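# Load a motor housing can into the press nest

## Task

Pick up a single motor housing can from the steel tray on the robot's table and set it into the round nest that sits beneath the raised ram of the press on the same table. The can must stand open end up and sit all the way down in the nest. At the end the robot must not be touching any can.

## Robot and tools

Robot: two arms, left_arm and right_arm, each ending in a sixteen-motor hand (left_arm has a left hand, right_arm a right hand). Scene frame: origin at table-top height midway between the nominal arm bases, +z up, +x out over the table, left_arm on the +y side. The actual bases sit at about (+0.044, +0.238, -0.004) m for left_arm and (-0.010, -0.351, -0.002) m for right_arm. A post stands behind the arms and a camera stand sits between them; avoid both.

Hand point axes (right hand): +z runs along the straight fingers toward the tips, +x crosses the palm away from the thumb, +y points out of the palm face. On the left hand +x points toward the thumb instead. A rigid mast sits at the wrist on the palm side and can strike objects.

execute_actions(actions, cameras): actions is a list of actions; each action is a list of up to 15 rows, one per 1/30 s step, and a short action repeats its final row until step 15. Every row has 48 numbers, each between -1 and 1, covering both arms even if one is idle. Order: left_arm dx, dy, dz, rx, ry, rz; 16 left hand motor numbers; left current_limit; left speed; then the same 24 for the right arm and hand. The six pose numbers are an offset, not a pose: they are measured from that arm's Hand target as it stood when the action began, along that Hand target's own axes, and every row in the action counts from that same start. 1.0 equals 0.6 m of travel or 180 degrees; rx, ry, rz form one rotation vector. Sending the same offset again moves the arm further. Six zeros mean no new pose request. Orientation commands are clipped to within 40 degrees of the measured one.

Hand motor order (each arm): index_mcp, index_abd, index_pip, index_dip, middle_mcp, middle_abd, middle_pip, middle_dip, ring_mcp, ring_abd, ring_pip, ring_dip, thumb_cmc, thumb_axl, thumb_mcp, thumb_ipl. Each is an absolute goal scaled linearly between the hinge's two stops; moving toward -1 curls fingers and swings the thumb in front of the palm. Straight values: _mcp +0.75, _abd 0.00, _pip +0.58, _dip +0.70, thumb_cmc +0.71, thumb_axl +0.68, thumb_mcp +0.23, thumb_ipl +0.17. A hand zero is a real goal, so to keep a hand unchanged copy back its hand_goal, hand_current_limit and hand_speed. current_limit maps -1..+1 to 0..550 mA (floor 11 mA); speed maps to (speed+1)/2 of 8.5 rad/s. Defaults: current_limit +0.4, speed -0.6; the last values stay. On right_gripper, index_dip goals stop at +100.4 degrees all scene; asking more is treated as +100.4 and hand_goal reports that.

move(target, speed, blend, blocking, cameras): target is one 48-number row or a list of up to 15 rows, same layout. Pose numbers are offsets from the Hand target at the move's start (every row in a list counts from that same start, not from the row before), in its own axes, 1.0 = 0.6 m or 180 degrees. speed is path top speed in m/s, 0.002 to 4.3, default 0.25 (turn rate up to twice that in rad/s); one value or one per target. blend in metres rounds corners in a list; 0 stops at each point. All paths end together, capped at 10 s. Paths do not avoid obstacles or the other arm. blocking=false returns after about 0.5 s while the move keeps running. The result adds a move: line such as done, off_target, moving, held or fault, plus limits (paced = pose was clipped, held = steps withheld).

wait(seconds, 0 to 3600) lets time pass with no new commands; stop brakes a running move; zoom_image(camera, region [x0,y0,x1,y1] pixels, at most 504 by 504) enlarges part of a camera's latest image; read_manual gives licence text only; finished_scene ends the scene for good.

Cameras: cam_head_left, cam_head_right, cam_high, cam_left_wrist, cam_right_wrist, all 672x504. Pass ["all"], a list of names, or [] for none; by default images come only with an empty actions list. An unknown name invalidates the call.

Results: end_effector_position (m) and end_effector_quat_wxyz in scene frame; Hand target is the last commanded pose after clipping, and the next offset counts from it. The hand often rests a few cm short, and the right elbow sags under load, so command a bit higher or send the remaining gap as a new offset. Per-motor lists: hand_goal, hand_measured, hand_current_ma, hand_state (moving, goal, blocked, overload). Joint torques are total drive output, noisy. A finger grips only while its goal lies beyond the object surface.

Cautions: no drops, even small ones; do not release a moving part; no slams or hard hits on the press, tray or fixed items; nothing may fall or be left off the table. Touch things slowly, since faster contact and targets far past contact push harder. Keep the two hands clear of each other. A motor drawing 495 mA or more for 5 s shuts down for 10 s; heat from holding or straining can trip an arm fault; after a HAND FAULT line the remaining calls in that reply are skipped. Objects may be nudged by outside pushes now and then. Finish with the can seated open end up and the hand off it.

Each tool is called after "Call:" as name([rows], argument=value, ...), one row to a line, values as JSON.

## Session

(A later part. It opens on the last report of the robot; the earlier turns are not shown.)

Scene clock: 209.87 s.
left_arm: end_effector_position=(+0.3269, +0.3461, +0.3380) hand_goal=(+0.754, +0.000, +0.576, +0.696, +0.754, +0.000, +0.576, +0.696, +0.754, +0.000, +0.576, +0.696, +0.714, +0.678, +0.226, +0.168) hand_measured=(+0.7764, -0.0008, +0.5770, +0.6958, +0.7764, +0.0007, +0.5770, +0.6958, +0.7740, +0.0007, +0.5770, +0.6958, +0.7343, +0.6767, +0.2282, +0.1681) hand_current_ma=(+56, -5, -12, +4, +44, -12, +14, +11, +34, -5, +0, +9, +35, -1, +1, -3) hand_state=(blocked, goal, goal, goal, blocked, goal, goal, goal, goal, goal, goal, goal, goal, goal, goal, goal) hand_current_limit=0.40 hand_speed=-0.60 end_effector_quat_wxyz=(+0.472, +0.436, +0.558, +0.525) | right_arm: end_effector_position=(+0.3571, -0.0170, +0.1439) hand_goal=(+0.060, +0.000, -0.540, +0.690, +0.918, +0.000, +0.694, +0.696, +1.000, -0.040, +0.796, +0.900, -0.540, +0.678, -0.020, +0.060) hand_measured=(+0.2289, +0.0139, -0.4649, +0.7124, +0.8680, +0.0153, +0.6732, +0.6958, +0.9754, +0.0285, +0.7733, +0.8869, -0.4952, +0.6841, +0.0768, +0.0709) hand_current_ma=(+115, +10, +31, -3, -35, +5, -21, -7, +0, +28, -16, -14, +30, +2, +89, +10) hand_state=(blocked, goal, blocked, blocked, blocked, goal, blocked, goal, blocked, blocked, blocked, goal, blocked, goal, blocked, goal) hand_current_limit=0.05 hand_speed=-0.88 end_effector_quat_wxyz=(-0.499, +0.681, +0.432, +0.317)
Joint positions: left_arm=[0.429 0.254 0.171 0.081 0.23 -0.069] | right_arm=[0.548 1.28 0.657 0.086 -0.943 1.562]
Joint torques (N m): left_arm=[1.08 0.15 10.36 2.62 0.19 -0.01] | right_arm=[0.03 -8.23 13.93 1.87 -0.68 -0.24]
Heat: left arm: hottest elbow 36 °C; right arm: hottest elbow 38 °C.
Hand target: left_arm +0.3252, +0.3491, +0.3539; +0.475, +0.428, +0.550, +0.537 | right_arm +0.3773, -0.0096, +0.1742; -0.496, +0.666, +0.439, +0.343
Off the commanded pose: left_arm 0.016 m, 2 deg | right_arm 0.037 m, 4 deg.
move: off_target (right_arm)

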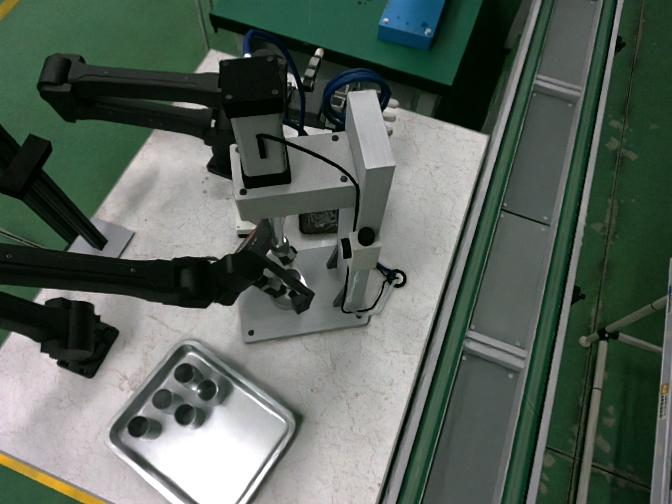

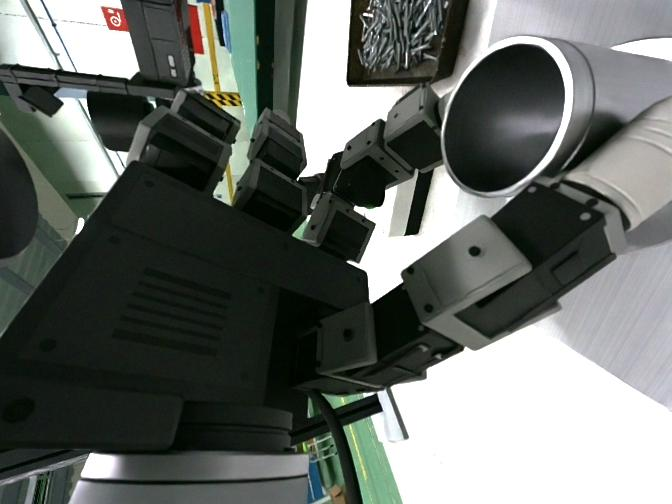

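Call:
move(target=[0,0,0,0,0,0,0.754,0,0.576,0.696,0.754,0,0.576,0.696,0.754,0,0.576,0.696,0.714,0.678,0.226,0.168,0.4,-0.6, 0.0119,-0.0049,-0.0036,0,0,0,0.06,0,-0.54,0.69,0.918,0,0.694,0.696,1.0,-0.04,0.796,0.9,-0.54,0.678,-0.02,0.06,0.05,-0.88], speed=0.03, cameras=["cam_high","cam_right_wrist"])

Call:
zoom_image(camera="cam_high", region=[255, 248, 315, 308])

Call:
zoom_image(camera="cam_right_wrist", region=[412, 0, 672, 260])

Scene clock: 210.77 s.
left_arm: end_effector_position=(+0.3269, +0.3461, +0.3380) hand_goal=(+0.754, +0.000, +0.576, +0.696, +0.754, +0.000, +0.576, +0.696, +0.754, +0.000, +0.576, +0.696, +0.714, +0.678, +0.226, +0.168) hand_measured=(+0.7764, +0.0007, +0.5770, +0.6958, +0.7776, +0.0007, +0.5770, +0.6958, +0.7728, -0.0008, +0.5770, +0.6958, +0.7343, +0.6777, +0.2282, +0.1672) hand_current_ma=(+52, -17, -12, +6, +43, -5, +11, +10, +37, -6, -1, +5, +34, +1, +3, -2) hand_state=(blocked, goal, goal, goal, blocked, goal, goal, goal, goal, goal, goal, goal, goal, goal, goal, goal) hand_current_limit=0.40 hand_speed=-0.60 end_effector_quat_wxyz=(+0.472, +0.436, +0.558, +0.525) | right_arm: end_effector_position=(+0.3554, -0.0181, +0.1445) hand_goal=(+0.060, +0.000, -0.540, +0.690, +0.918, +0.000, +0.694, +0.696, +1.000, -0.040, +0.796, +0.900, -0.540, +0.678, -0.020, +0.060) hand_measured=(+0.2289, +0.0139, -0.4649, +0.7225, +0.8680, +0.0153, +0.6719, +0.6958, +0.9766, +0.0285, +0.7733, +0.8869, -0.4926, +0.6841, +0.0728, +0.0719) hand_current_ma=(+118, +9, +34, +4, -35, +6, -19, -6, -1, +23, -14, -13, +30, +5, +87, +13) hand_state=(blocked, goal, blocked, blocked, blocked, goal, blocked, goal, blocked, blocked, blocked, goal, blocked, goal, blocked, goal) hand_current_limit=0.05 hand_speed=-0.88 end_effector_quat_wxyz=(-0.499, +0.686, +0.429, +0.311)
Joint positions: left_arm=[0.429 0.254 0.171 0.081 0.23 -0.069] | right_arm=[0.548 1.273 0.663 0.056 -0.943 1.562]
Joint torques (N m): left_arm=[0.97 0.09 10.35 2.69 0.19 0] | right_arm=[0.09 -8.82 14.43 2.14 -0.68 -0.24]
Heat: left arm: hottest elbow 36 °C; right arm: hottest elbow 38 °C.
Hand target: left_arm +0.3252, +0.3491, +0.3539; +0.475, +0.428, +0.550, +0.537 | right_arm +0.3773, -0.0096, +0.1821; -0.496, +0.666, +0.439, +0.343
Off the commanded pose: left_arm 0.016 m, 2 deg | right_arm 0.044 m, 4 deg.
move: off_target (right_arm)

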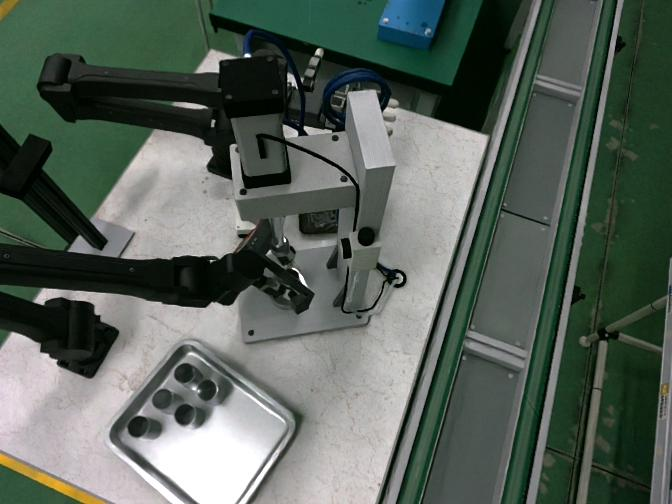

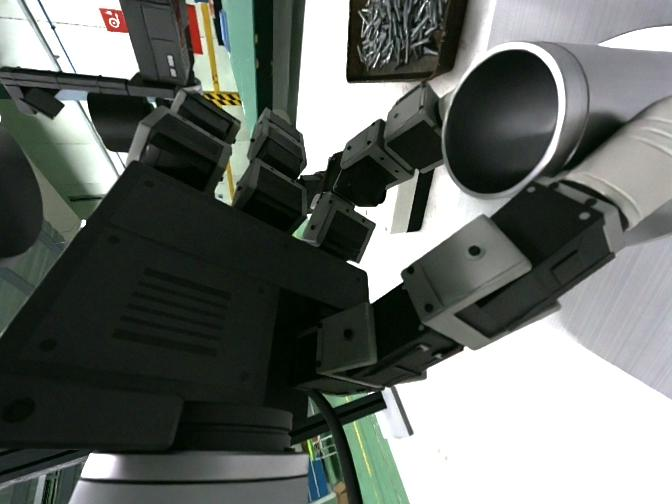

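Scaled by 8.400.

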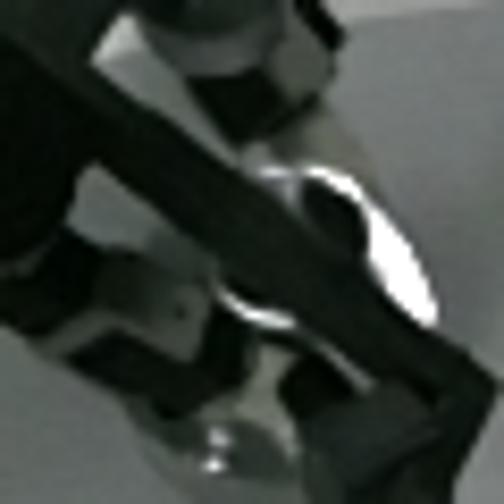

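Scaled by 1.938.

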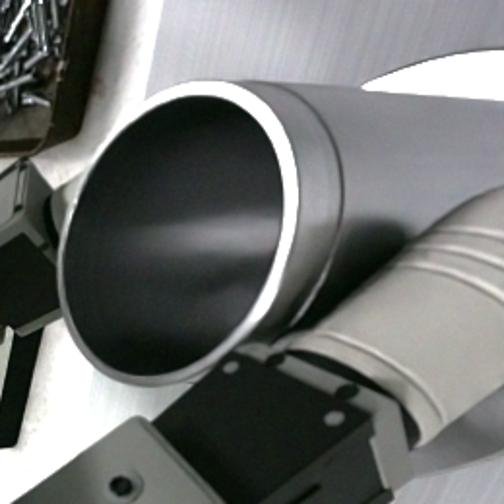

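Call:
move(target=[0,0,0,0,0,0,0.754,0,0.576,0.696,0.754,0,0.576,0.696,0.754,0,0.576,0.696,0.714,0.678,0.226,0.168,0.4,-0.6, -0.035,0.0013,0.0065,0,0,0,0.06,0,-0.54,0.69,0.918,0,0.694,0.696,1.0,-0.04,0.796,0.9,-0.54,0.678,-0.02,0.06,0.05,-0.88], speed=0.03, cameras=["cam_high","cam_right_wrist"])

Call:
zoom_image(camera="cam_high", region=[255, 248, 315, 308])

Call:
zoom_image(camera="cam_right_wrist", region=[412, 0, 672, 260])

Scene clock: 212.60 s.
left_arm: end_effector_position=(+0.3269, +0.3461, +0.3380) hand_goal=(+0.754, +0.000, +0.576, +0.696, +0.754, +0.000, +0.576, +0.696, +0.754, +0.000, +0.576, +0.696, +0.714, +0.678, +0.226, +0.168) hand_measured=(+0.7764, -0.0008, +0.5770, +0.6958, +0.7776, +0.0007, +0.5770, +0.6958, +0.7740, +0.0007, +0.5770, +0.6958, +0.7330, +0.6767, +0.2282, +0.1681) hand_current_ma=(+55, -10, -6, +1, +41, -9, +9, +10, +31, -9, +0, +9, +29, -7, -5, -9) hand_state=(blocked, goal, goal, goal, blocked, goal, goal, goal, goal, goal, goal, goal, goal, goal, goal, goal) hand_current_limit=0.40 hand_speed=-0.60 end_effector_quat_wxyz=(+0.472, +0.436, +0.558, +0.525) | right_arm: end_effector_position=(+0.3606, -0.0150, +0.1530) hand_goal=(+0.060, +0.000, -0.540, +0.690, +0.918, +0.000, +0.694, +0.696, +1.000, -0.040, +0.796, +0.900, -0.540, +0.678, -0.020, +0.060) hand_measured=(+0.2204, +0.0139, -0.4649, +0.7213, +0.8680, +0.0153, +0.6719, +0.6958, +0.9766, +0.0285, +0.7733, +0.8869, -0.4813, +0.6841, +0.0688, +0.0719) hand_current_ma=(+108, +9, +31, +3, -39, +3, -18, -9, -2, +23, -11, -11, +39, +5, +81, +13) hand_state=(blocked, goal, blocked, blocked, blocked, goal, blocked, goal, blocked, blocked, blocked, goal, blocked, goal, blocked, goal) hand_current_limit=0.05 hand_speed=-0.88 end_effector_quat_wxyz=(-0.499, +0.674, +0.435, +0.328)
Joint positions: left_arm=[0.429 0.254 0.171 0.081 0.23 -0.069] | right_arm=[0.548 1.273 0.663 0.098 -0.942 1.562]
Joint torques (N m): left_arm=[1.08 -0.03 10.35 2.65 0.2 -0.01] | right_arm=[0.73 -6.83 10.66 3.11 -0.43 -0.19]
Heat: left arm: hottest elbow 36 °C; right arm: hottest elbow 38 °C.
Hand target: left_arm +0.3252, +0.3491, +0.3539; +0.475, +0.428, +0.550, +0.537 | right_arm +0.3701, -0.0111, +0.1620; -0.496, +0.666, +0.439, +0.343
Off the commanded pose: left_arm 0.016 m, 2 deg | right_arm 0.014 m, 2 deg.
move: off_target (right_arm)

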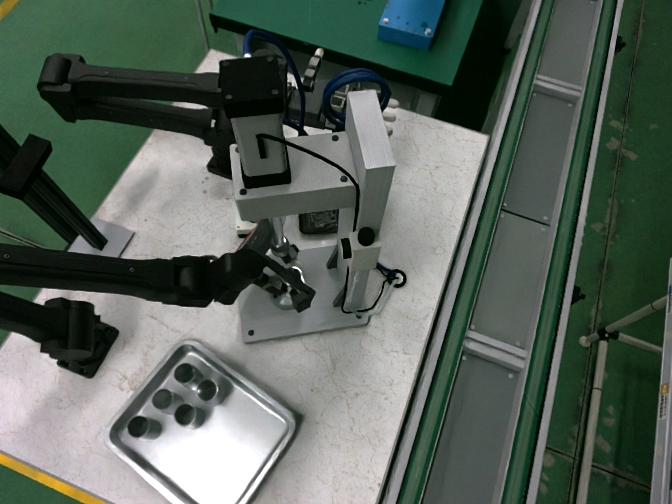

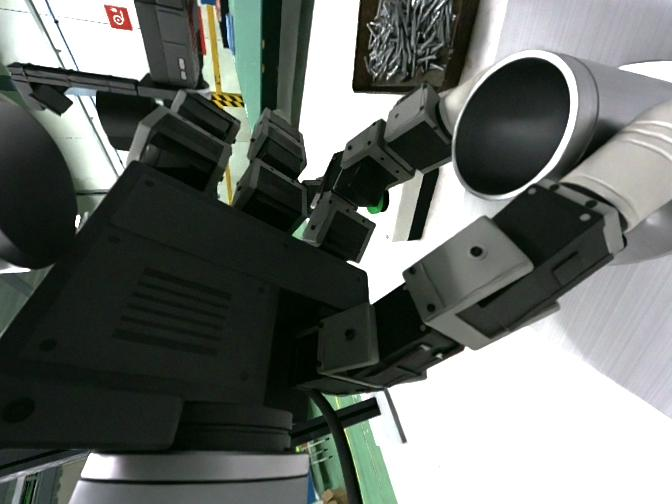

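Scaled by 8.400.

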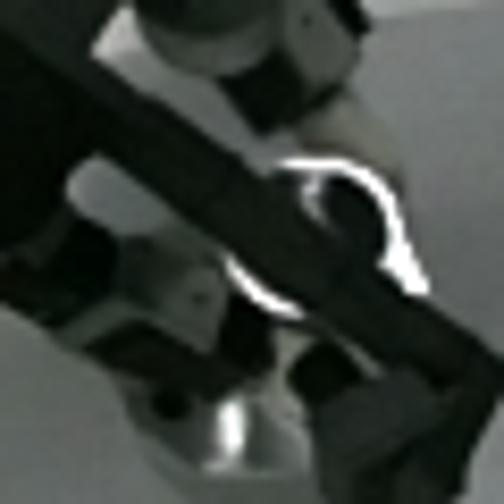

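Scaled by 1.938.

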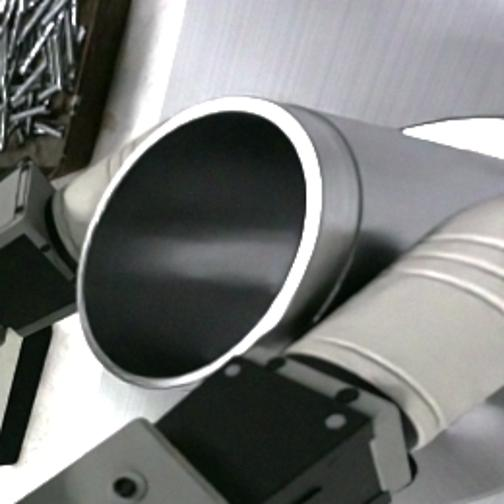

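Call:
execute_actions(actions=[], cameras=["cam_head_left","cam_head_right","cam_high"])

Call:
zoom_image(camera="cam_head_left", region=[370, 220, 450, 300])

Call:
zoom_image(camera="cam_head_right", region=[370, 220, 450, 300])

Call:
zoom_image(camera="cam_high", region=[240, 220, 320, 320])

Scene clock: 212.77 s.
left_arm: end_effector_position=(+0.3269, +0.3461, +0.3380) hand_goal=(+0.754, +0.000, +0.576, +0.696, +0.754, +0.000, +0.576, +0.696, +0.754, +0.000, +0.576, +0.696, +0.714, +0.678, +0.226, +0.168) hand_measured=(+0.7764, +0.0007, +0.5770, +0.6958, +0.7776, +0.0007, +0.5770, +0.6958, +0.7740, -0.0008, +0.5757, +0.6958, +0.7343, +0.6777, +0.2282, +0.1672) hand_current_ma=(+56, -13, -16, +7, +45, -10, +12, -1, +33, -6, +0, +3, +33, -5, -6, -4) hand_state=(blocked, goal, goal, goal, blocked, goal, goal, goal, goal, goal, goal, goal, goal, goal, goal, goal) hand_current_limit=0.40 hand_speed=-0.60 end_effector_quat_wxyz=(+0.472, +0.436, +0.558, +0.525) | right_arm: end_effector_position=(+0.3607, -0.0150, +0.1530) hand_goal=(+0.060, +0.000, -0.540, +0.690, +0.918, +0.000, +0.694, +0.696, +1.000, -0.040, +0.796, +0.900, -0.540, +0.678, -0.020, +0.060) hand_measured=(+0.2204, +0.0139, -0.4649, +0.7213, +0.8680, +0.0153, +0.6732, +0.6971, +0.9766, +0.0285, +0.7746, +0.8869, -0.4813, +0.6851, +0.0688, +0.0719) hand_current_ma=(+108, +14, +31, +7, -36, +8, -15, -8, +3, +21, -13, -13, +38, +4, +80, +17) hand_state=(blocked, goal, blocked, blocked, blocked, goal, blocked, goal, blocked, blocked, blocked, goal, blocked, goal, blocked, goal) hand_current_limit=0.05 hand_speed=-0.88 end_effector_quat_wxyz=(-0.499, +0.674, +0.435, +0.328)
Joint positions: left_arm=[0.429 0.254 0.171 0.081 0.23 -0.069] | right_arm=[0.548 1.273 0.663 0.099 -0.942 1.562]
Joint velocities: within noise
Joint torques (N m): left_arm=[1.08 0.03 10.37 2.67 0.18 -0.01] | right_arm=[0.73 -6.83 10.65 3.14 -0.43 -0.2]
Heat: left arm: hottest elbow 36 °C; right arm: hottest elbow 38 °C.
Hand target: left_arm +0.3252, +0.3491, +0.3539; +0.475, +0.428, +0.550, +0.537 | right_arm +0.3701, -0.0111, +0.1620; -0.496, +0.666, +0.439, +0.343
Off the commanded pose: left_arm 0.016 m, 2 deg | right_arm 0.014 m, 2 deg.
Images, in order (width x height): cam_head_left 672x504, cam_head_right 672x504, cam_high 672x504.

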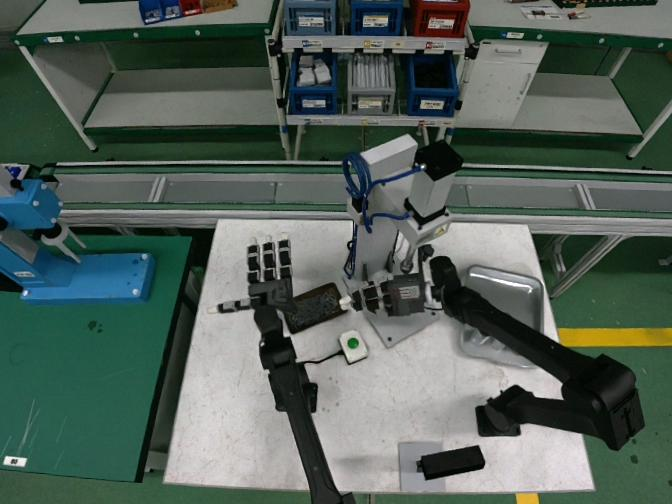

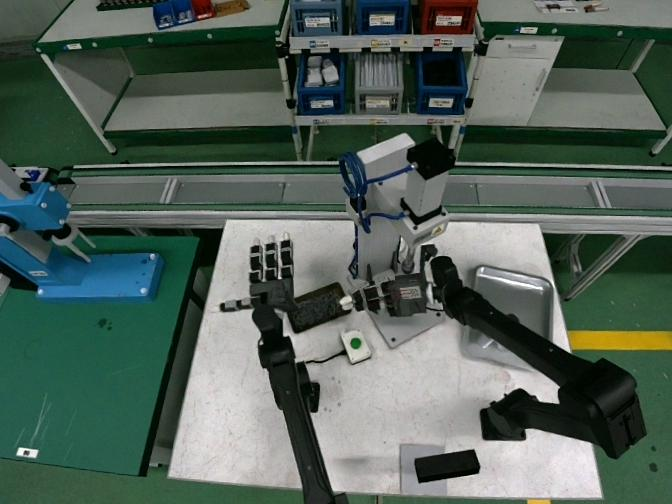

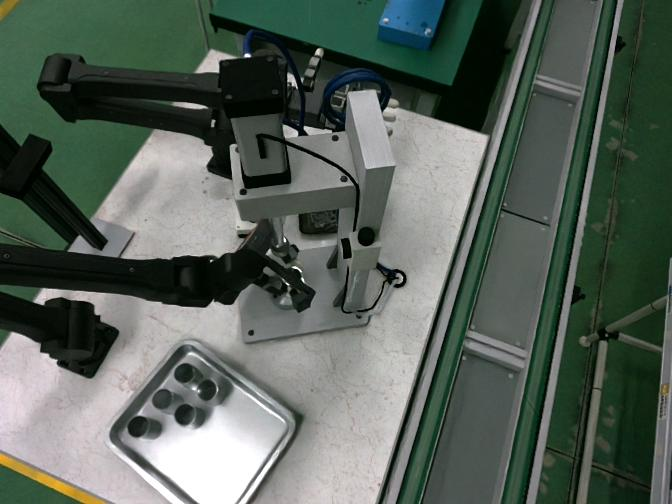

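Scaled by 6.300.

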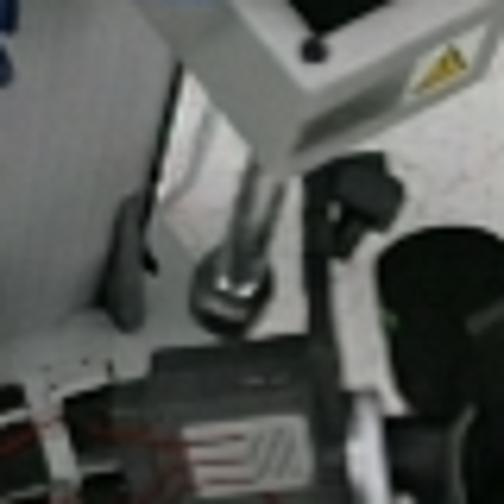

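Scaled by 6.300.

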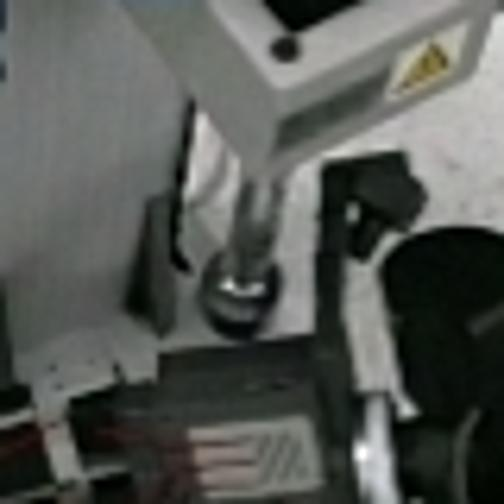

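Scaled by 5.040.

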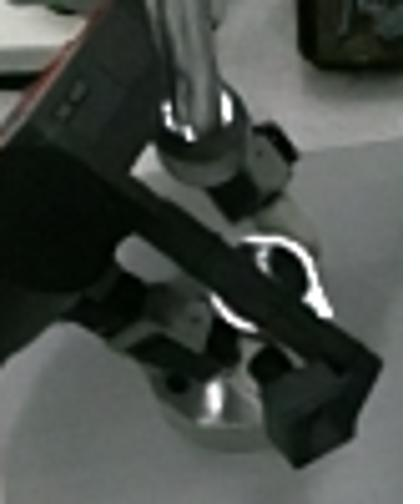

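Call:
move(target=[0,0,0,0,0,0,0.754,0,0.576,0.696,0.754,0,0.576,0.696,0.754,0,0.576,0.696,0.714,0.678,0.226,0.168,0.4,-0.6, -0.0268,-0.0214,0.0021,0,0,0,0.06,0,-0.54,0.69,0.918,0,0.694,0.696,1.0,-0.04,0.796,0.9,-0.54,0.678,-0.02,0.06,0.05,-0.88], speed=0.03, cameras=["cam_high","cam_right_wrist"])

Call:
zoom_image(camera="cam_high", region=[255, 248, 315, 308])

Call:
zoom_image(camera="cam_right_wrist", region=[412, 0, 672, 260])

Scene clock: 214.23 s.
left_arm: end_effector_position=(+0.3269, +0.3461, +0.3380) hand_goal=(+0.754, +0.000, +0.576, +0.696, +0.754, +0.000, +0.576, +0.696, +0.754, +0.000, +0.576, +0.696, +0.714, +0.678, +0.226, +0.168) hand_measured=(+0.7776, -0.0008, +0.5770, +0.6958, +0.7776, -0.0008, +0.5770, +0.6958, +0.7740, -0.0008, +0.5770, +0.6958, +0.7330, +0.6777, +0.2282, +0.1681) hand_current_ma=(+55, -11, -12, +4, +37, -9, +10, +11, +35, -8, -3, +1, +29, -3, -10, -4) hand_state=(blocked, goal, goal, goal, blocked, goal, goal, goal, goal, goal, goal, goal, goal, goal, goal, goal) hand_current_limit=0.40 hand_speed=-0.60 end_effector_quat_wxyz=(+0.472, +0.436, +0.558, +0.525) | right_arm: end_effector_position=(+0.3596, -0.0139, +0.1549) hand_goal=(+0.060, +0.000, -0.540, +0.690, +0.918, +0.000, +0.694, +0.696, +1.000, -0.040, +0.796, +0.900, -0.540, +0.678, -0.020, +0.060) hand_measured=(+0.2144, +0.0065, -0.4649, +0.7200, +0.8692, +0.0153, +0.6719, +0.6958, +0.9766, +0.0285, +0.7733, +0.8869, -0.4826, +0.6841, +0.0659, +0.0766) hand_current_ma=(+103, +6, +32, +7, -39, +7, -15, -6, -1, +24, -14, -11, +40, +3, +76, +20) hand_state=(blocked, goal, blocked, blocked, blocked, goal, blocked, goal, blocked, blocked, blocked, goal, blocked, goal, blocked, goal) hand_current_limit=0.05 hand_speed=-0.88 end_effector_quat_wxyz=(-0.493, +0.667, +0.439, +0.346)
Joint positions: left_arm=[0.429 0.254 0.171 0.081 0.23 -0.069] | right_arm=[0.559 1.265 0.641 0.152 -0.92 1.562]
Joint torques (N m): left_arm=[0.91 0.21 10.37 2.63 0.19 -0.01] | right_arm=[2.08 -7.88 7.82 2.92 -0.41 -0.01]
Heat: left arm: hottest elbow 36 °C; right arm: hottest elbow 38 °C.
Hand target: left_arm +0.3252, +0.3491, +0.3539; +0.475, +0.428, +0.550, +0.537 | right_arm +0.3521, -0.0121, +0.1521; -0.496, +0.666, +0.439, +0.343
Off the commanded pose: left_arm 0.016 m, 2 deg | right_arm 0.008 m, 0 deg.
move: done

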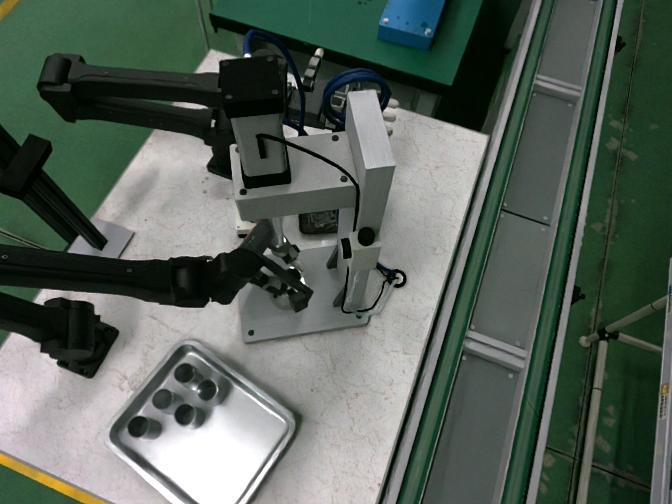

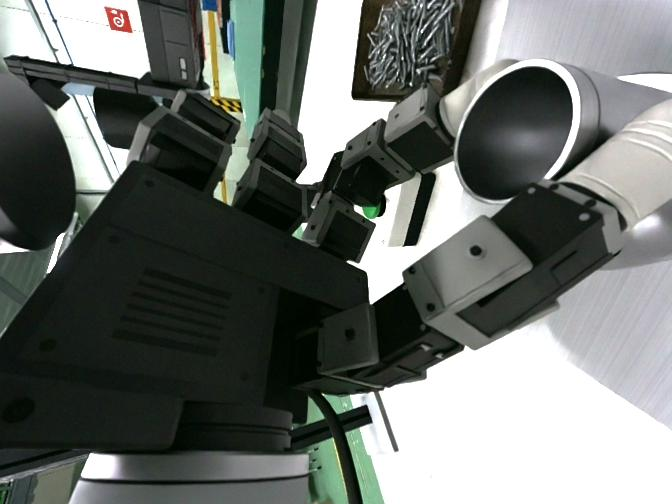

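Scaled by 8.400.

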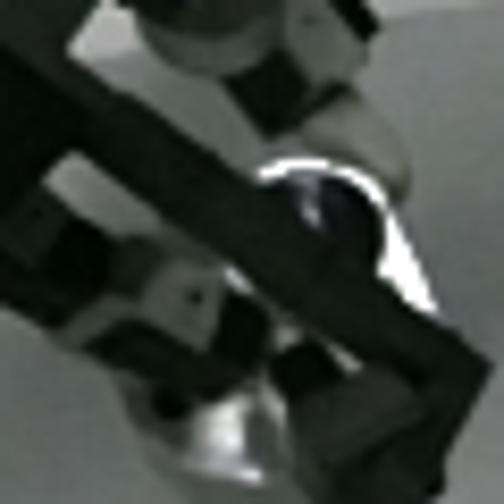

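Scaled by 1.938.

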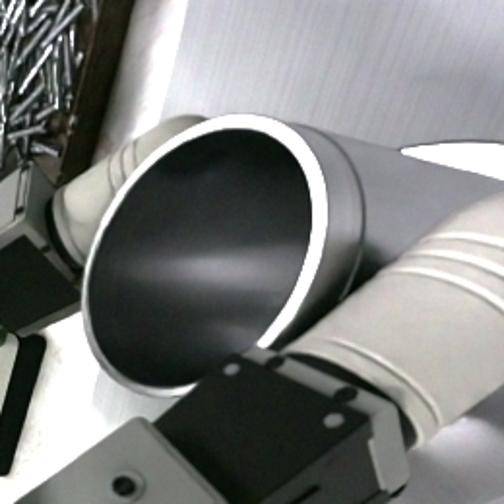

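Call:
move(target=[0,0,0,0,0,0,0.754,0,0.576,0.696,0.754,0,0.576,0.696,0.754,0,0.576,0.696,0.714,0.678,0.226,0.168,0.4,-0.6, -0.0157,-0.0317,0.0032,0,0,0,0.06,0,-0.54,0.69,0.918,0,0.694,0.696,1.0,-0.04,0.796,0.9,-0.54,0.678,-0.02,0.06,0.05,-0.88], speed=0.03, cameras=["cam_high","cam_right_wrist","cam_head_left"])

Call:
zoom_image(camera="cam_high", region=[250, 248, 310, 308])

Call:
zoom_image(camera="cam_right_wrist", region=[412, 0, 672, 260])

Call:
zoom_image(camera="cam_head_left", region=[360, 240, 440, 320])

Scene clock: 215.83 s.
left_arm: end_effector_position=(+0.3269, +0.3461, +0.3380) hand_goal=(+0.754, +0.000, +0.576, +0.696, +0.754, +0.000, +0.576, +0.696, +0.754, +0.000, +0.576, +0.696, +0.714, +0.678, +0.226, +0.168) hand_measured=(+0.7764, +0.0007, +0.5770, +0.6958, +0.7776, +0.0007, +0.5770, +0.6958, +0.7740, -0.0008, +0.5770, +0.6958, +0.7343, +0.6767, +0.2282, +0.1681) hand_current_ma=(+47, -11, -10, +10, +39, -6, +4, +9, +37, -3, +1, -1, +32, -4, +0, -6) hand_state=(blocked, goal, goal, goal, blocked, goal, goal, goal, goal, goal, goal, goal, goal, goal, goal, goal) hand_current_limit=0.40 hand_speed=-0.60 end_effector_quat_wxyz=(+0.472, +0.436, +0.558, +0.525) | right_arm: end_effector_position=(+0.3362, -0.0114, +0.1495) hand_goal=(+0.060, +0.000, -0.540, +0.690, +0.918, +0.000, +0.694, +0.696, +1.000, -0.040, +0.796, +0.900, -0.540, +0.678, -0.020, +0.060) hand_measured=(+0.2048, +0.0139, -0.4649, +0.7200, +0.8680, +0.0153, +0.6719, +0.6958, +0.9766, +0.0270, +0.7733, +0.8869, -0.4876, +0.6851, +0.0649, +0.0776) hand_current_ma=(+91, +12, +34, +7, -35, +7, -18, -6, -2, +23, -15, -15, +35, +4, +78, +18) hand_state=(blocked, goal, blocked, blocked, blocked, goal, blocked, goal, blocked, blocked, blocked, goal, blocked, goal, blocked, goal) hand_current_limit=0.05 hand_speed=-0.88 end_effector_quat_wxyz=(-0.493, +0.669, +0.439, +0.341)
Joint positions: left_arm=[0.429 0.254 0.171 0.081 0.23 -0.069] | right_arm=[0.601 1.225 0.591 0.175 -0.885 1.591]
Joint torques (N m): left_arm=[1.03 0.15 10.33 2.62 0.2 0] | right_arm=[1.73 -7.59 8.02 3.03 -0.33 -0.03]
Heat: left arm: hottest elbow 36 °C; right arm: hottest elbow 38 °C.
Hand target: left_arm +0.3252, +0.3491, +0.3539; +0.475, +0.428, +0.550, +0.537 | right_arm +0.3309, -0.0103, +0.1499; -0.496, +0.666, +0.439, +0.343
Off the commanded pose: left_arm 0.016 m, 2 deg | right_arm 0.005 m, 0 deg.
move: done
Images, in order (width x height): cam_head_left 672x504, cam_high 672x504, cam_right_wrist 672x504.

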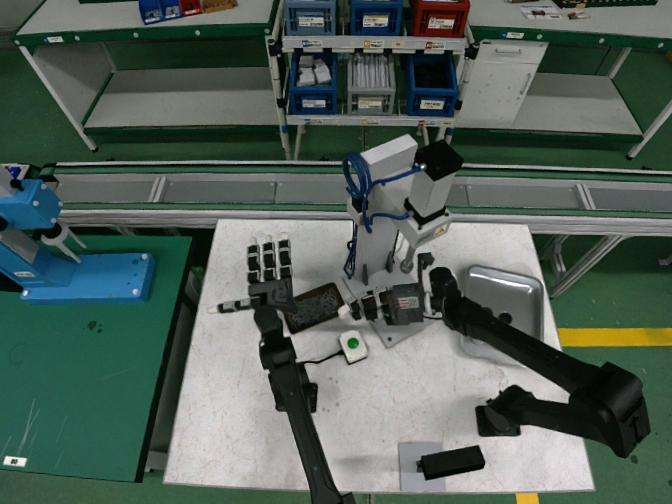

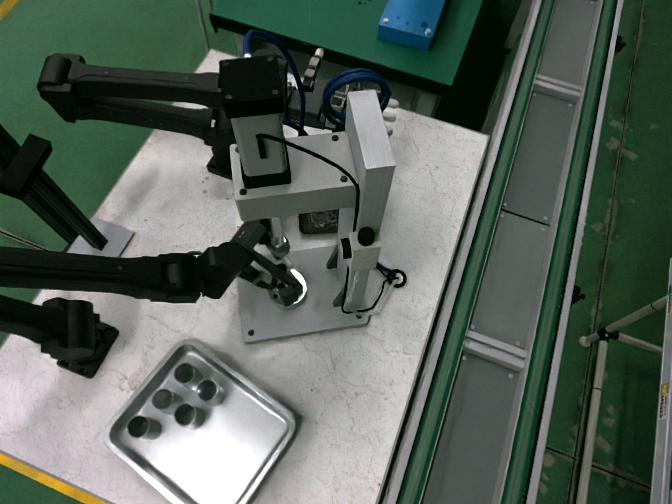

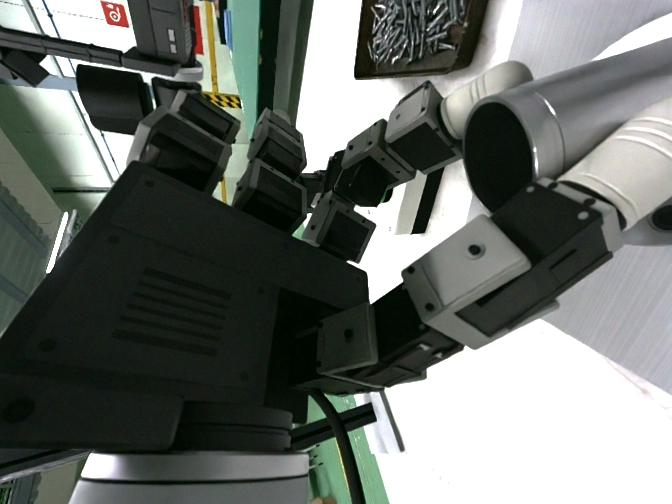

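Scaled by 8.400.

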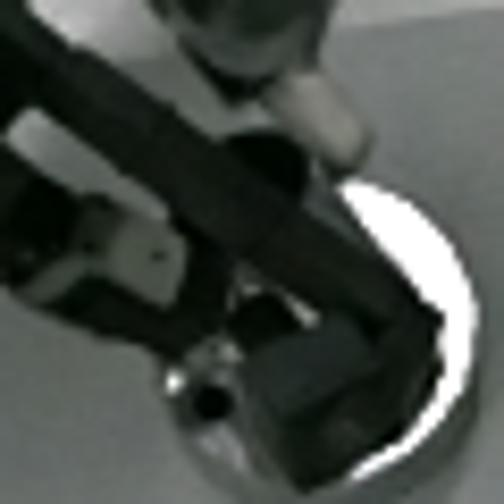

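Scaled by 1.938.

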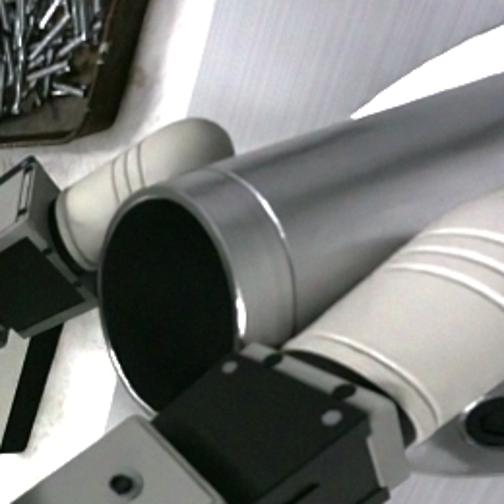

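Scaled by 6.300.

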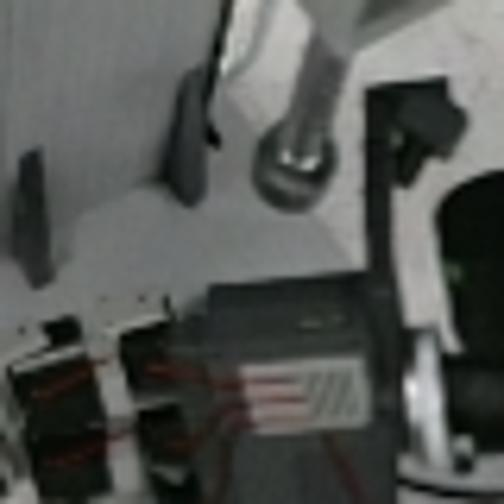

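Call:
move(target=[0,0,0,0,0,0,0.754,0,0.576,0.696,0.754,0,0.576,0.696,0.754,0,0.576,0.696,0.714,0.678,0.226,0.168,0.4,-0.6, 0.0493,0.0045,0.0022,0,0,0,0.03,0,-0.56,0.69,0.918,0,0.694,0.696,1.0,-0.04,0.796,0.9,-0.54,0.678,-0.03,0.06,0.05,-0.88], speed=0.04, cameras=["cam_high","cam_right_wrist"])

Call:
zoom_image(camera="cam_high", region=[250, 248, 310, 308])

Call:
zoom_image(camera="cam_right_wrist", region=[412, 0, 672, 260])

Scene clock: 218.13 s.
left_arm: end_effector_position=(+0.3269, +0.3461, +0.3380) hand_goal=(+0.754, +0.000, +0.576, +0.696, +0.754, +0.000, +0.576, +0.696, +0.754, +0.000, +0.576, +0.696, +0.714, +0.678, +0.226, +0.168) hand_measured=(+0.7764, +0.0007, +0.5770, +0.6958, +0.7776, +0.0007, +0.5770, +0.6958, +0.7740, -0.0008, +0.5770, +0.6958, +0.7343, +0.6777, +0.2282, +0.1672) hand_current_ma=(+51, -7, -13, +2, +44, -7, +9, +6, +30, -2, -4, +6, +27, -3, -5, -5) hand_state=(blocked, goal, goal, goal, blocked, goal, goal, goal, goal, goal, goal, goal, goal, goal, goal, goal) hand_current_limit=0.40 hand_speed=-0.60 end_effector_quat_wxyz=(+0.472, +0.436, +0.558, +0.525) | right_arm: end_effector_position=(+0.3314, -0.0138, +0.1465) hand_goal=(+0.030, +0.000, -0.560, +0.690, +0.918, +0.000, +0.694, +0.696, +1.000, -0.040, +0.796, +0.900, -0.540, +0.678, -0.030, +0.060) hand_measured=(+0.2048, +0.0065, -0.4649, +0.7213, +0.8692, +0.0153, +0.6719, +0.6958, +0.9766, +0.0285, +0.7733, +0.8869, -0.4989, +0.6841, +0.0589, +0.0776) hand_current_ma=(+124, +6, +48, +8, -41, +7, -17, -8, -3, +23, -10, -14, +26, +2, +83, +16) hand_state=(blocked, goal, blocked, blocked, blocked, goal, blocked, goal, blocked, blocked, blocked, goal, blocked, goal, blocked, goal) hand_current_limit=0.05 hand_speed=-0.88 end_effector_quat_wxyz=(-0.494, +0.679, +0.436, +0.326)
Joint positions: left_arm=[0.429 0.254 0.171 0.081 0.23 -0.069] | right_arm=[0.602 1.214 0.598 0.121 -0.886 1.592]
Joint torques (N m): left_arm=[1.08 0.09 10.36 2.65 0.19 -0.01] | right_arm=[1.32 -7.24 13.87 1.99 -0.47 -0.04]
Heat: left arm: hottest elbow 36 °C; right arm: hottest elbow 38 °C.
Hand target: left_arm +0.3252, +0.3491, +0.3539; +0.475, +0.428, +0.550, +0.537 | right_arm +0.3447, -0.0021, +0.1750; -0.496, +0.666, +0.439, +0.343
Off the commanded pose: left_arm 0.016 m, 2 deg | right_arm 0.033 m, 2 deg.
move: off_target (right_arm)

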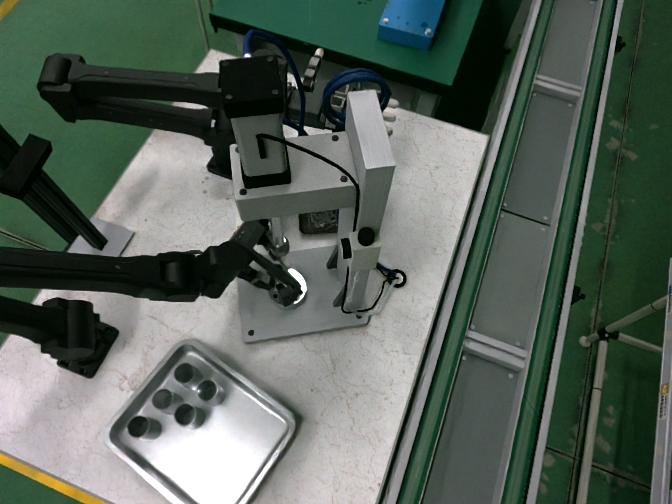

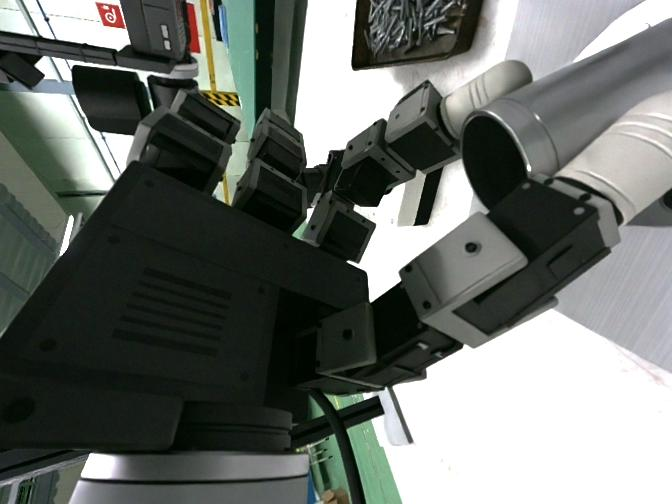

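Scaled by 8.400.

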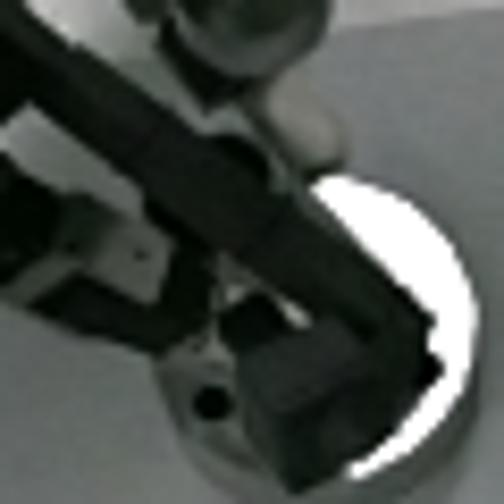

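Scaled by 1.938.

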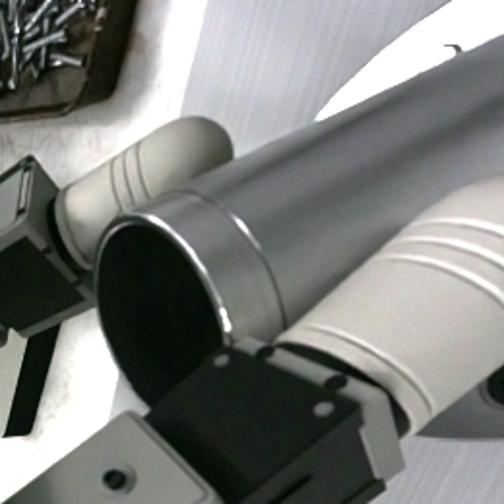

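Call:
move(target=[0,0,0,0,0,0,0.754,0,0.576,0.696,0.754,0,0.576,0.696,0.754,0,0.576,0.696,0.714,0.678,0.226,0.168,0.4,-0.6, 0.0247,-0.0047,-0.005,0,0,0,0.03,0,-0.56,0.69,0.918,0,0.694,0.696,1.0,-0.04,0.796,0.9,-0.54,0.678,-0.03,0.06,0.05,-0.88], speed=0.04, cameras=["cam_high","cam_right_wrist"])

Call:
zoom_image(camera="cam_high", region=[250, 248, 310, 308])

Call:
zoom_image(camera="cam_right_wrist", region=[412, 0, 672, 260])

Scene clock: 219.30 s.
left_arm: end_effector_position=(+0.3269, +0.3461, +0.3380) hand_goal=(+0.754, +0.000, +0.576, +0.696, +0.754, +0.000, +0.576, +0.696, +0.754, +0.000, +0.576, +0.696, +0.714, +0.678, +0.226, +0.168) hand_measured=(+0.7764, -0.0008, +0.5770, +0.6958, +0.7776, +0.0007, +0.5770, +0.6958, +0.7740, +0.0007, +0.5770, +0.6958, +0.7343, +0.6777, +0.2282, +0.1681) hand_current_ma=(+51, -12, -6, +6, +43, -9, +11, +6, +33, -6, +8, +0, +30, +4, -4, -2) hand_state=(blocked, goal, goal, goal, blocked, goal, goal, goal, goal, goal, goal, goal, goal, goal, goal, goal) hand_current_limit=0.40 hand_speed=-0.60 end_effector_quat_wxyz=(+0.472, +0.436, +0.558, +0.525) | right_arm: end_effector_position=(+0.3339, -0.0121, +0.1602) hand_goal=(+0.030, +0.000, -0.560, +0.690, +0.918, +0.000, +0.694, +0.696, +1.000, -0.040, +0.796, +0.900, -0.540, +0.678, -0.030, +0.060) hand_measured=(+0.0456, +0.0139, -0.5381, +0.7073, +0.8680, +0.0153, +0.6732, +0.6958, +0.9766, +0.0285, +0.7733, +0.8869, -0.5002, +0.6851, -0.0242, +0.0671) hand_current_ma=(-1, +9, +2, -4, -36, +6, -17, -5, -2, +22, -11, -13, +24, +3, +14, +8) hand_state=(goal, goal, blocked, goal, blocked, goal, blocked, goal, blocked, blocked, blocked, goal, blocked, goal, goal, goal) hand_current_limit=0.05 hand_speed=-0.88 end_effector_quat_wxyz=(-0.494, +0.679, +0.435, +0.324)
Joint positions: left_arm=[0.429 0.254 0.171 0.081 0.23 -0.069] | right_arm=[0.602 1.195 0.629 0.068 -0.886 1.592]
Joint torques (N m): left_arm=[0.97 -0.03 10.39 2.59 0.2 -0.01] | right_arm=[1.08 -7.36 14.28 2.03 -0.54 -0.07]
Heat: left arm: hottest elbow 36 °C; right arm: hottest elbow 38 °C.
Hand target: left_arm +0.3252, +0.3491, +0.3539; +0.475, +0.428, +0.550, +0.537 | right_arm +0.3476, -0.0010, +0.1901; -0.496, +0.666, +0.439, +0.343
Off the commanded pose: left_arm 0.016 m, 2 deg | right_arm 0.035 m, 3 deg.
move: off_target (right_arm)

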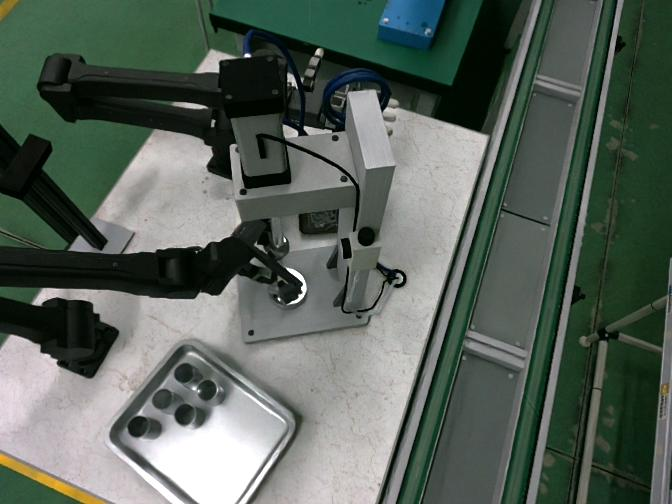

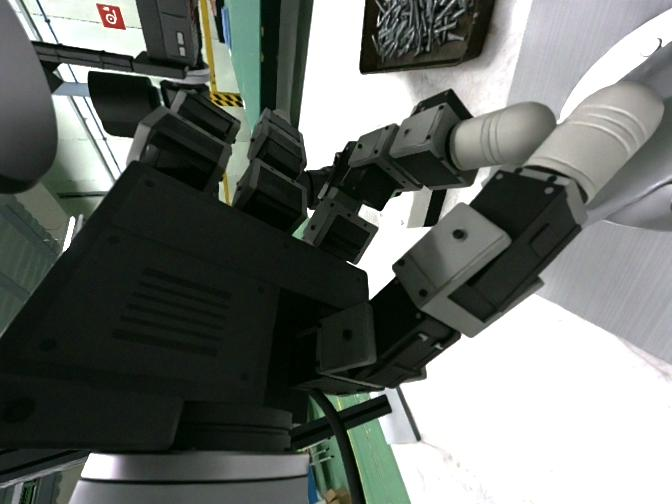

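Scaled by 8.400.

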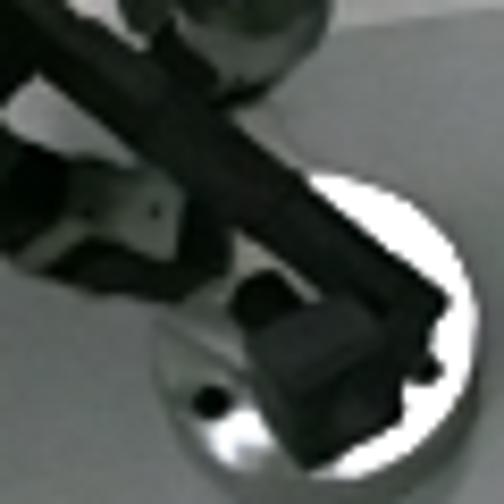

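Scaled by 1.938.

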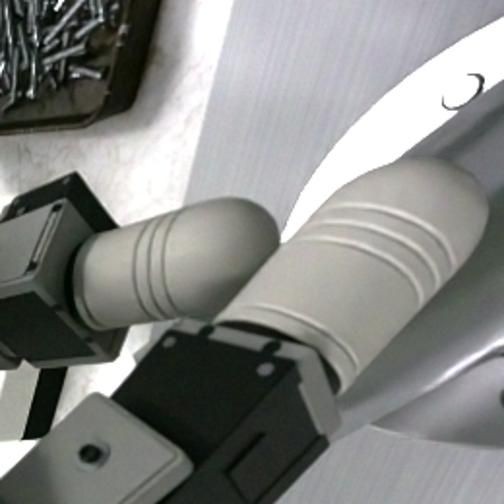

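Call:
move(target=[0,0,0,0,0,0,0.754,0,0.576,0.696,0.754,0,0.576,0.696,0.754,0,0.576,0.696,0.714,0.678,0.226,0.168,0.4,-0.6, 0,0,0,0,0,0,0.34,0,-0.13,0.7,0.918,0,0.694,0.696,1.0,-0.04,0.796,0.9,-0.54,0.678,0.36,0.06,0.2,-0.6], speed=0.04, cameras=["cam_high","cam_right_wrist"])

Call:
zoom_image(camera="cam_high", region=[240, 248, 310, 318])

Call:
zoom_image(camera="cam_right_wrist", region=[412, 0, 672, 260])

Scene clock: 220.50 s.
left_arm: end_effector_position=(+0.3269, +0.3461, +0.3380) hand_goal=(+0.754, +0.000, +0.576, +0.696, +0.754, +0.000, +0.576, +0.696, +0.754, +0.000, +0.576, +0.696, +0.714, +0.678, +0.226, +0.168) hand_measured=(+0.7776, +0.0007, +0.5770, +0.6958, +0.7776, +0.0007, +0.5770, +0.6958, +0.7728, +0.0007, +0.5770, +0.6958, +0.7343, +0.6777, +0.2282, +0.1681) hand_current_ma=(+47, -2, -10, +0, +39, -11, +12, +3, +32, -7, -5, +3, +34, +0, -6, -2) hand_state=(blocked, goal, goal, goal, blocked, goal, goal, goal, goal, goal, goal, goal, goal, goal, goal, goal) hand_current_limit=0.40 hand_speed=-0.60 end_effector_quat_wxyz=(+0.472, +0.436, +0.558, +0.525) | right_arm: end_effector_position=(+0.3339, -0.0121, +0.1602) hand_goal=(+0.340, +0.000, -0.130, +0.700, +0.918, +0.000, +0.694, +0.696, +1.000, -0.040, +0.796, +0.900, -0.540, +0.678, +0.360, +0.060) hand_measured=(+0.3326, +0.0139, -0.1300, +0.7073, +0.8680, +0.0153, +0.6732, +0.6958, +0.9766, +0.0270, +0.7733, +0.8869, -0.5002, +0.6798, +0.3459, +0.0662) hand_current_ma=(-8, +9, -8, -6, -31, +6, -17, -7, -1, +23, -12, -14, +28, +0, +5, +11) hand_state=(goal, goal, goal, goal, blocked, goal, blocked, goal, blocked, blocked, blocked, goal, blocked, goal, goal, goal) hand_current_limit=0.20 hand_speed=-0.60 end_effector_quat_wxyz=(-0.494, +0.679, +0.435, +0.324)
Joint positions: left_arm=[0.429 0.254 0.171 0.081 0.23 -0.069] | right_arm=[0.602 1.195 0.629 0.068 -0.886 1.592]
Joint torques (N m): left_arm=[1.08 0.26 10.36 2.67 0.18 -0.01] | right_arm=[1.03 -7.18 14.31 2.03 -0.55 -0.05]
Heat: left arm: hottest elbow 36 °C; right arm: hottest elbow 38 °C.
Hand target: left_arm +0.3252, +0.3491, +0.3539; +0.475, +0.428, +0.550, +0.537 | right_arm +0.3476, -0.0010, +0.1901; -0.496, +0.666, +0.439, +0.343
Off the commanded pose: left_arm 0.016 m, 2 deg | right_arm 0.035 m, 3 deg.
move: done

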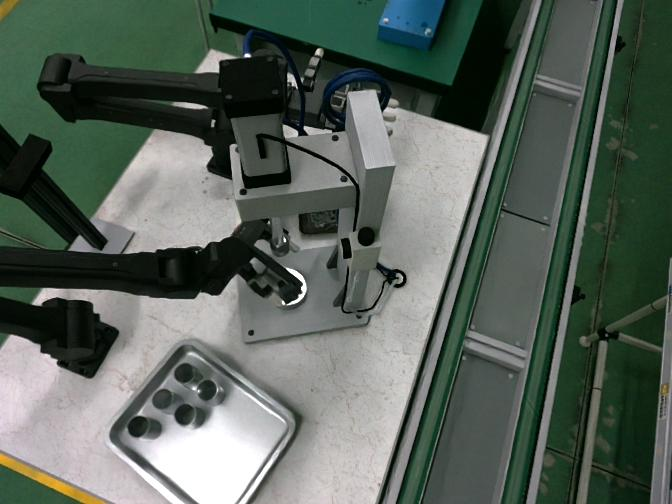

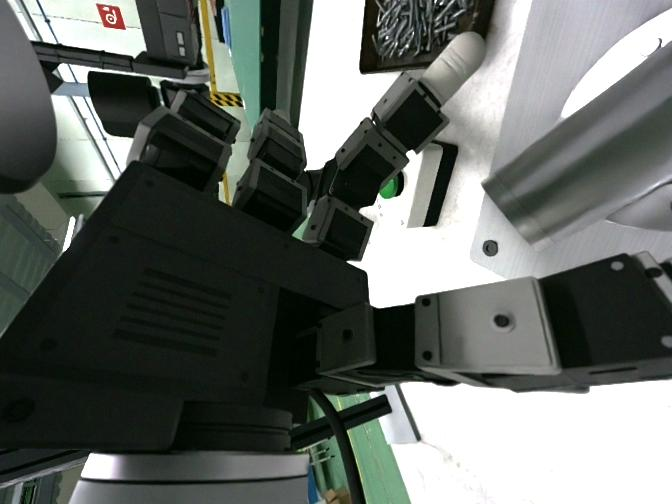

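Scaled by 7.200.

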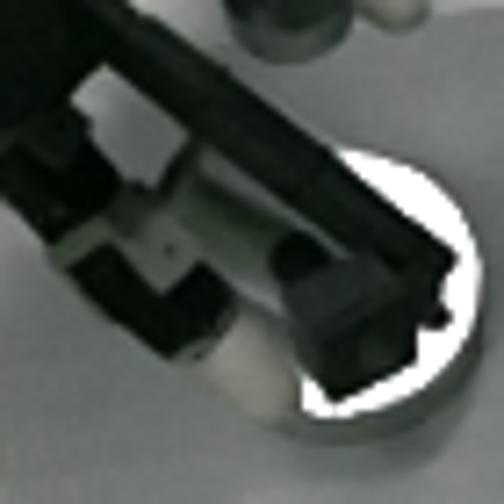

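Scaled by 1.938.

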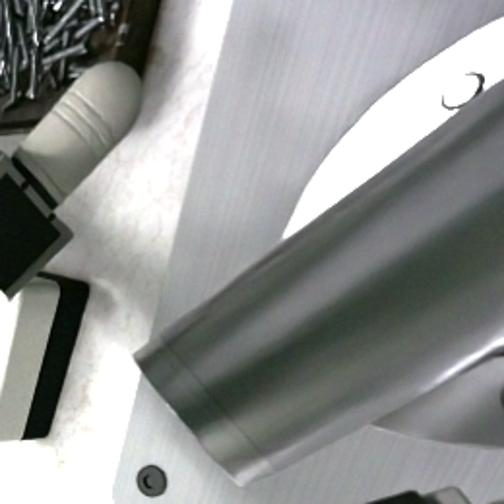

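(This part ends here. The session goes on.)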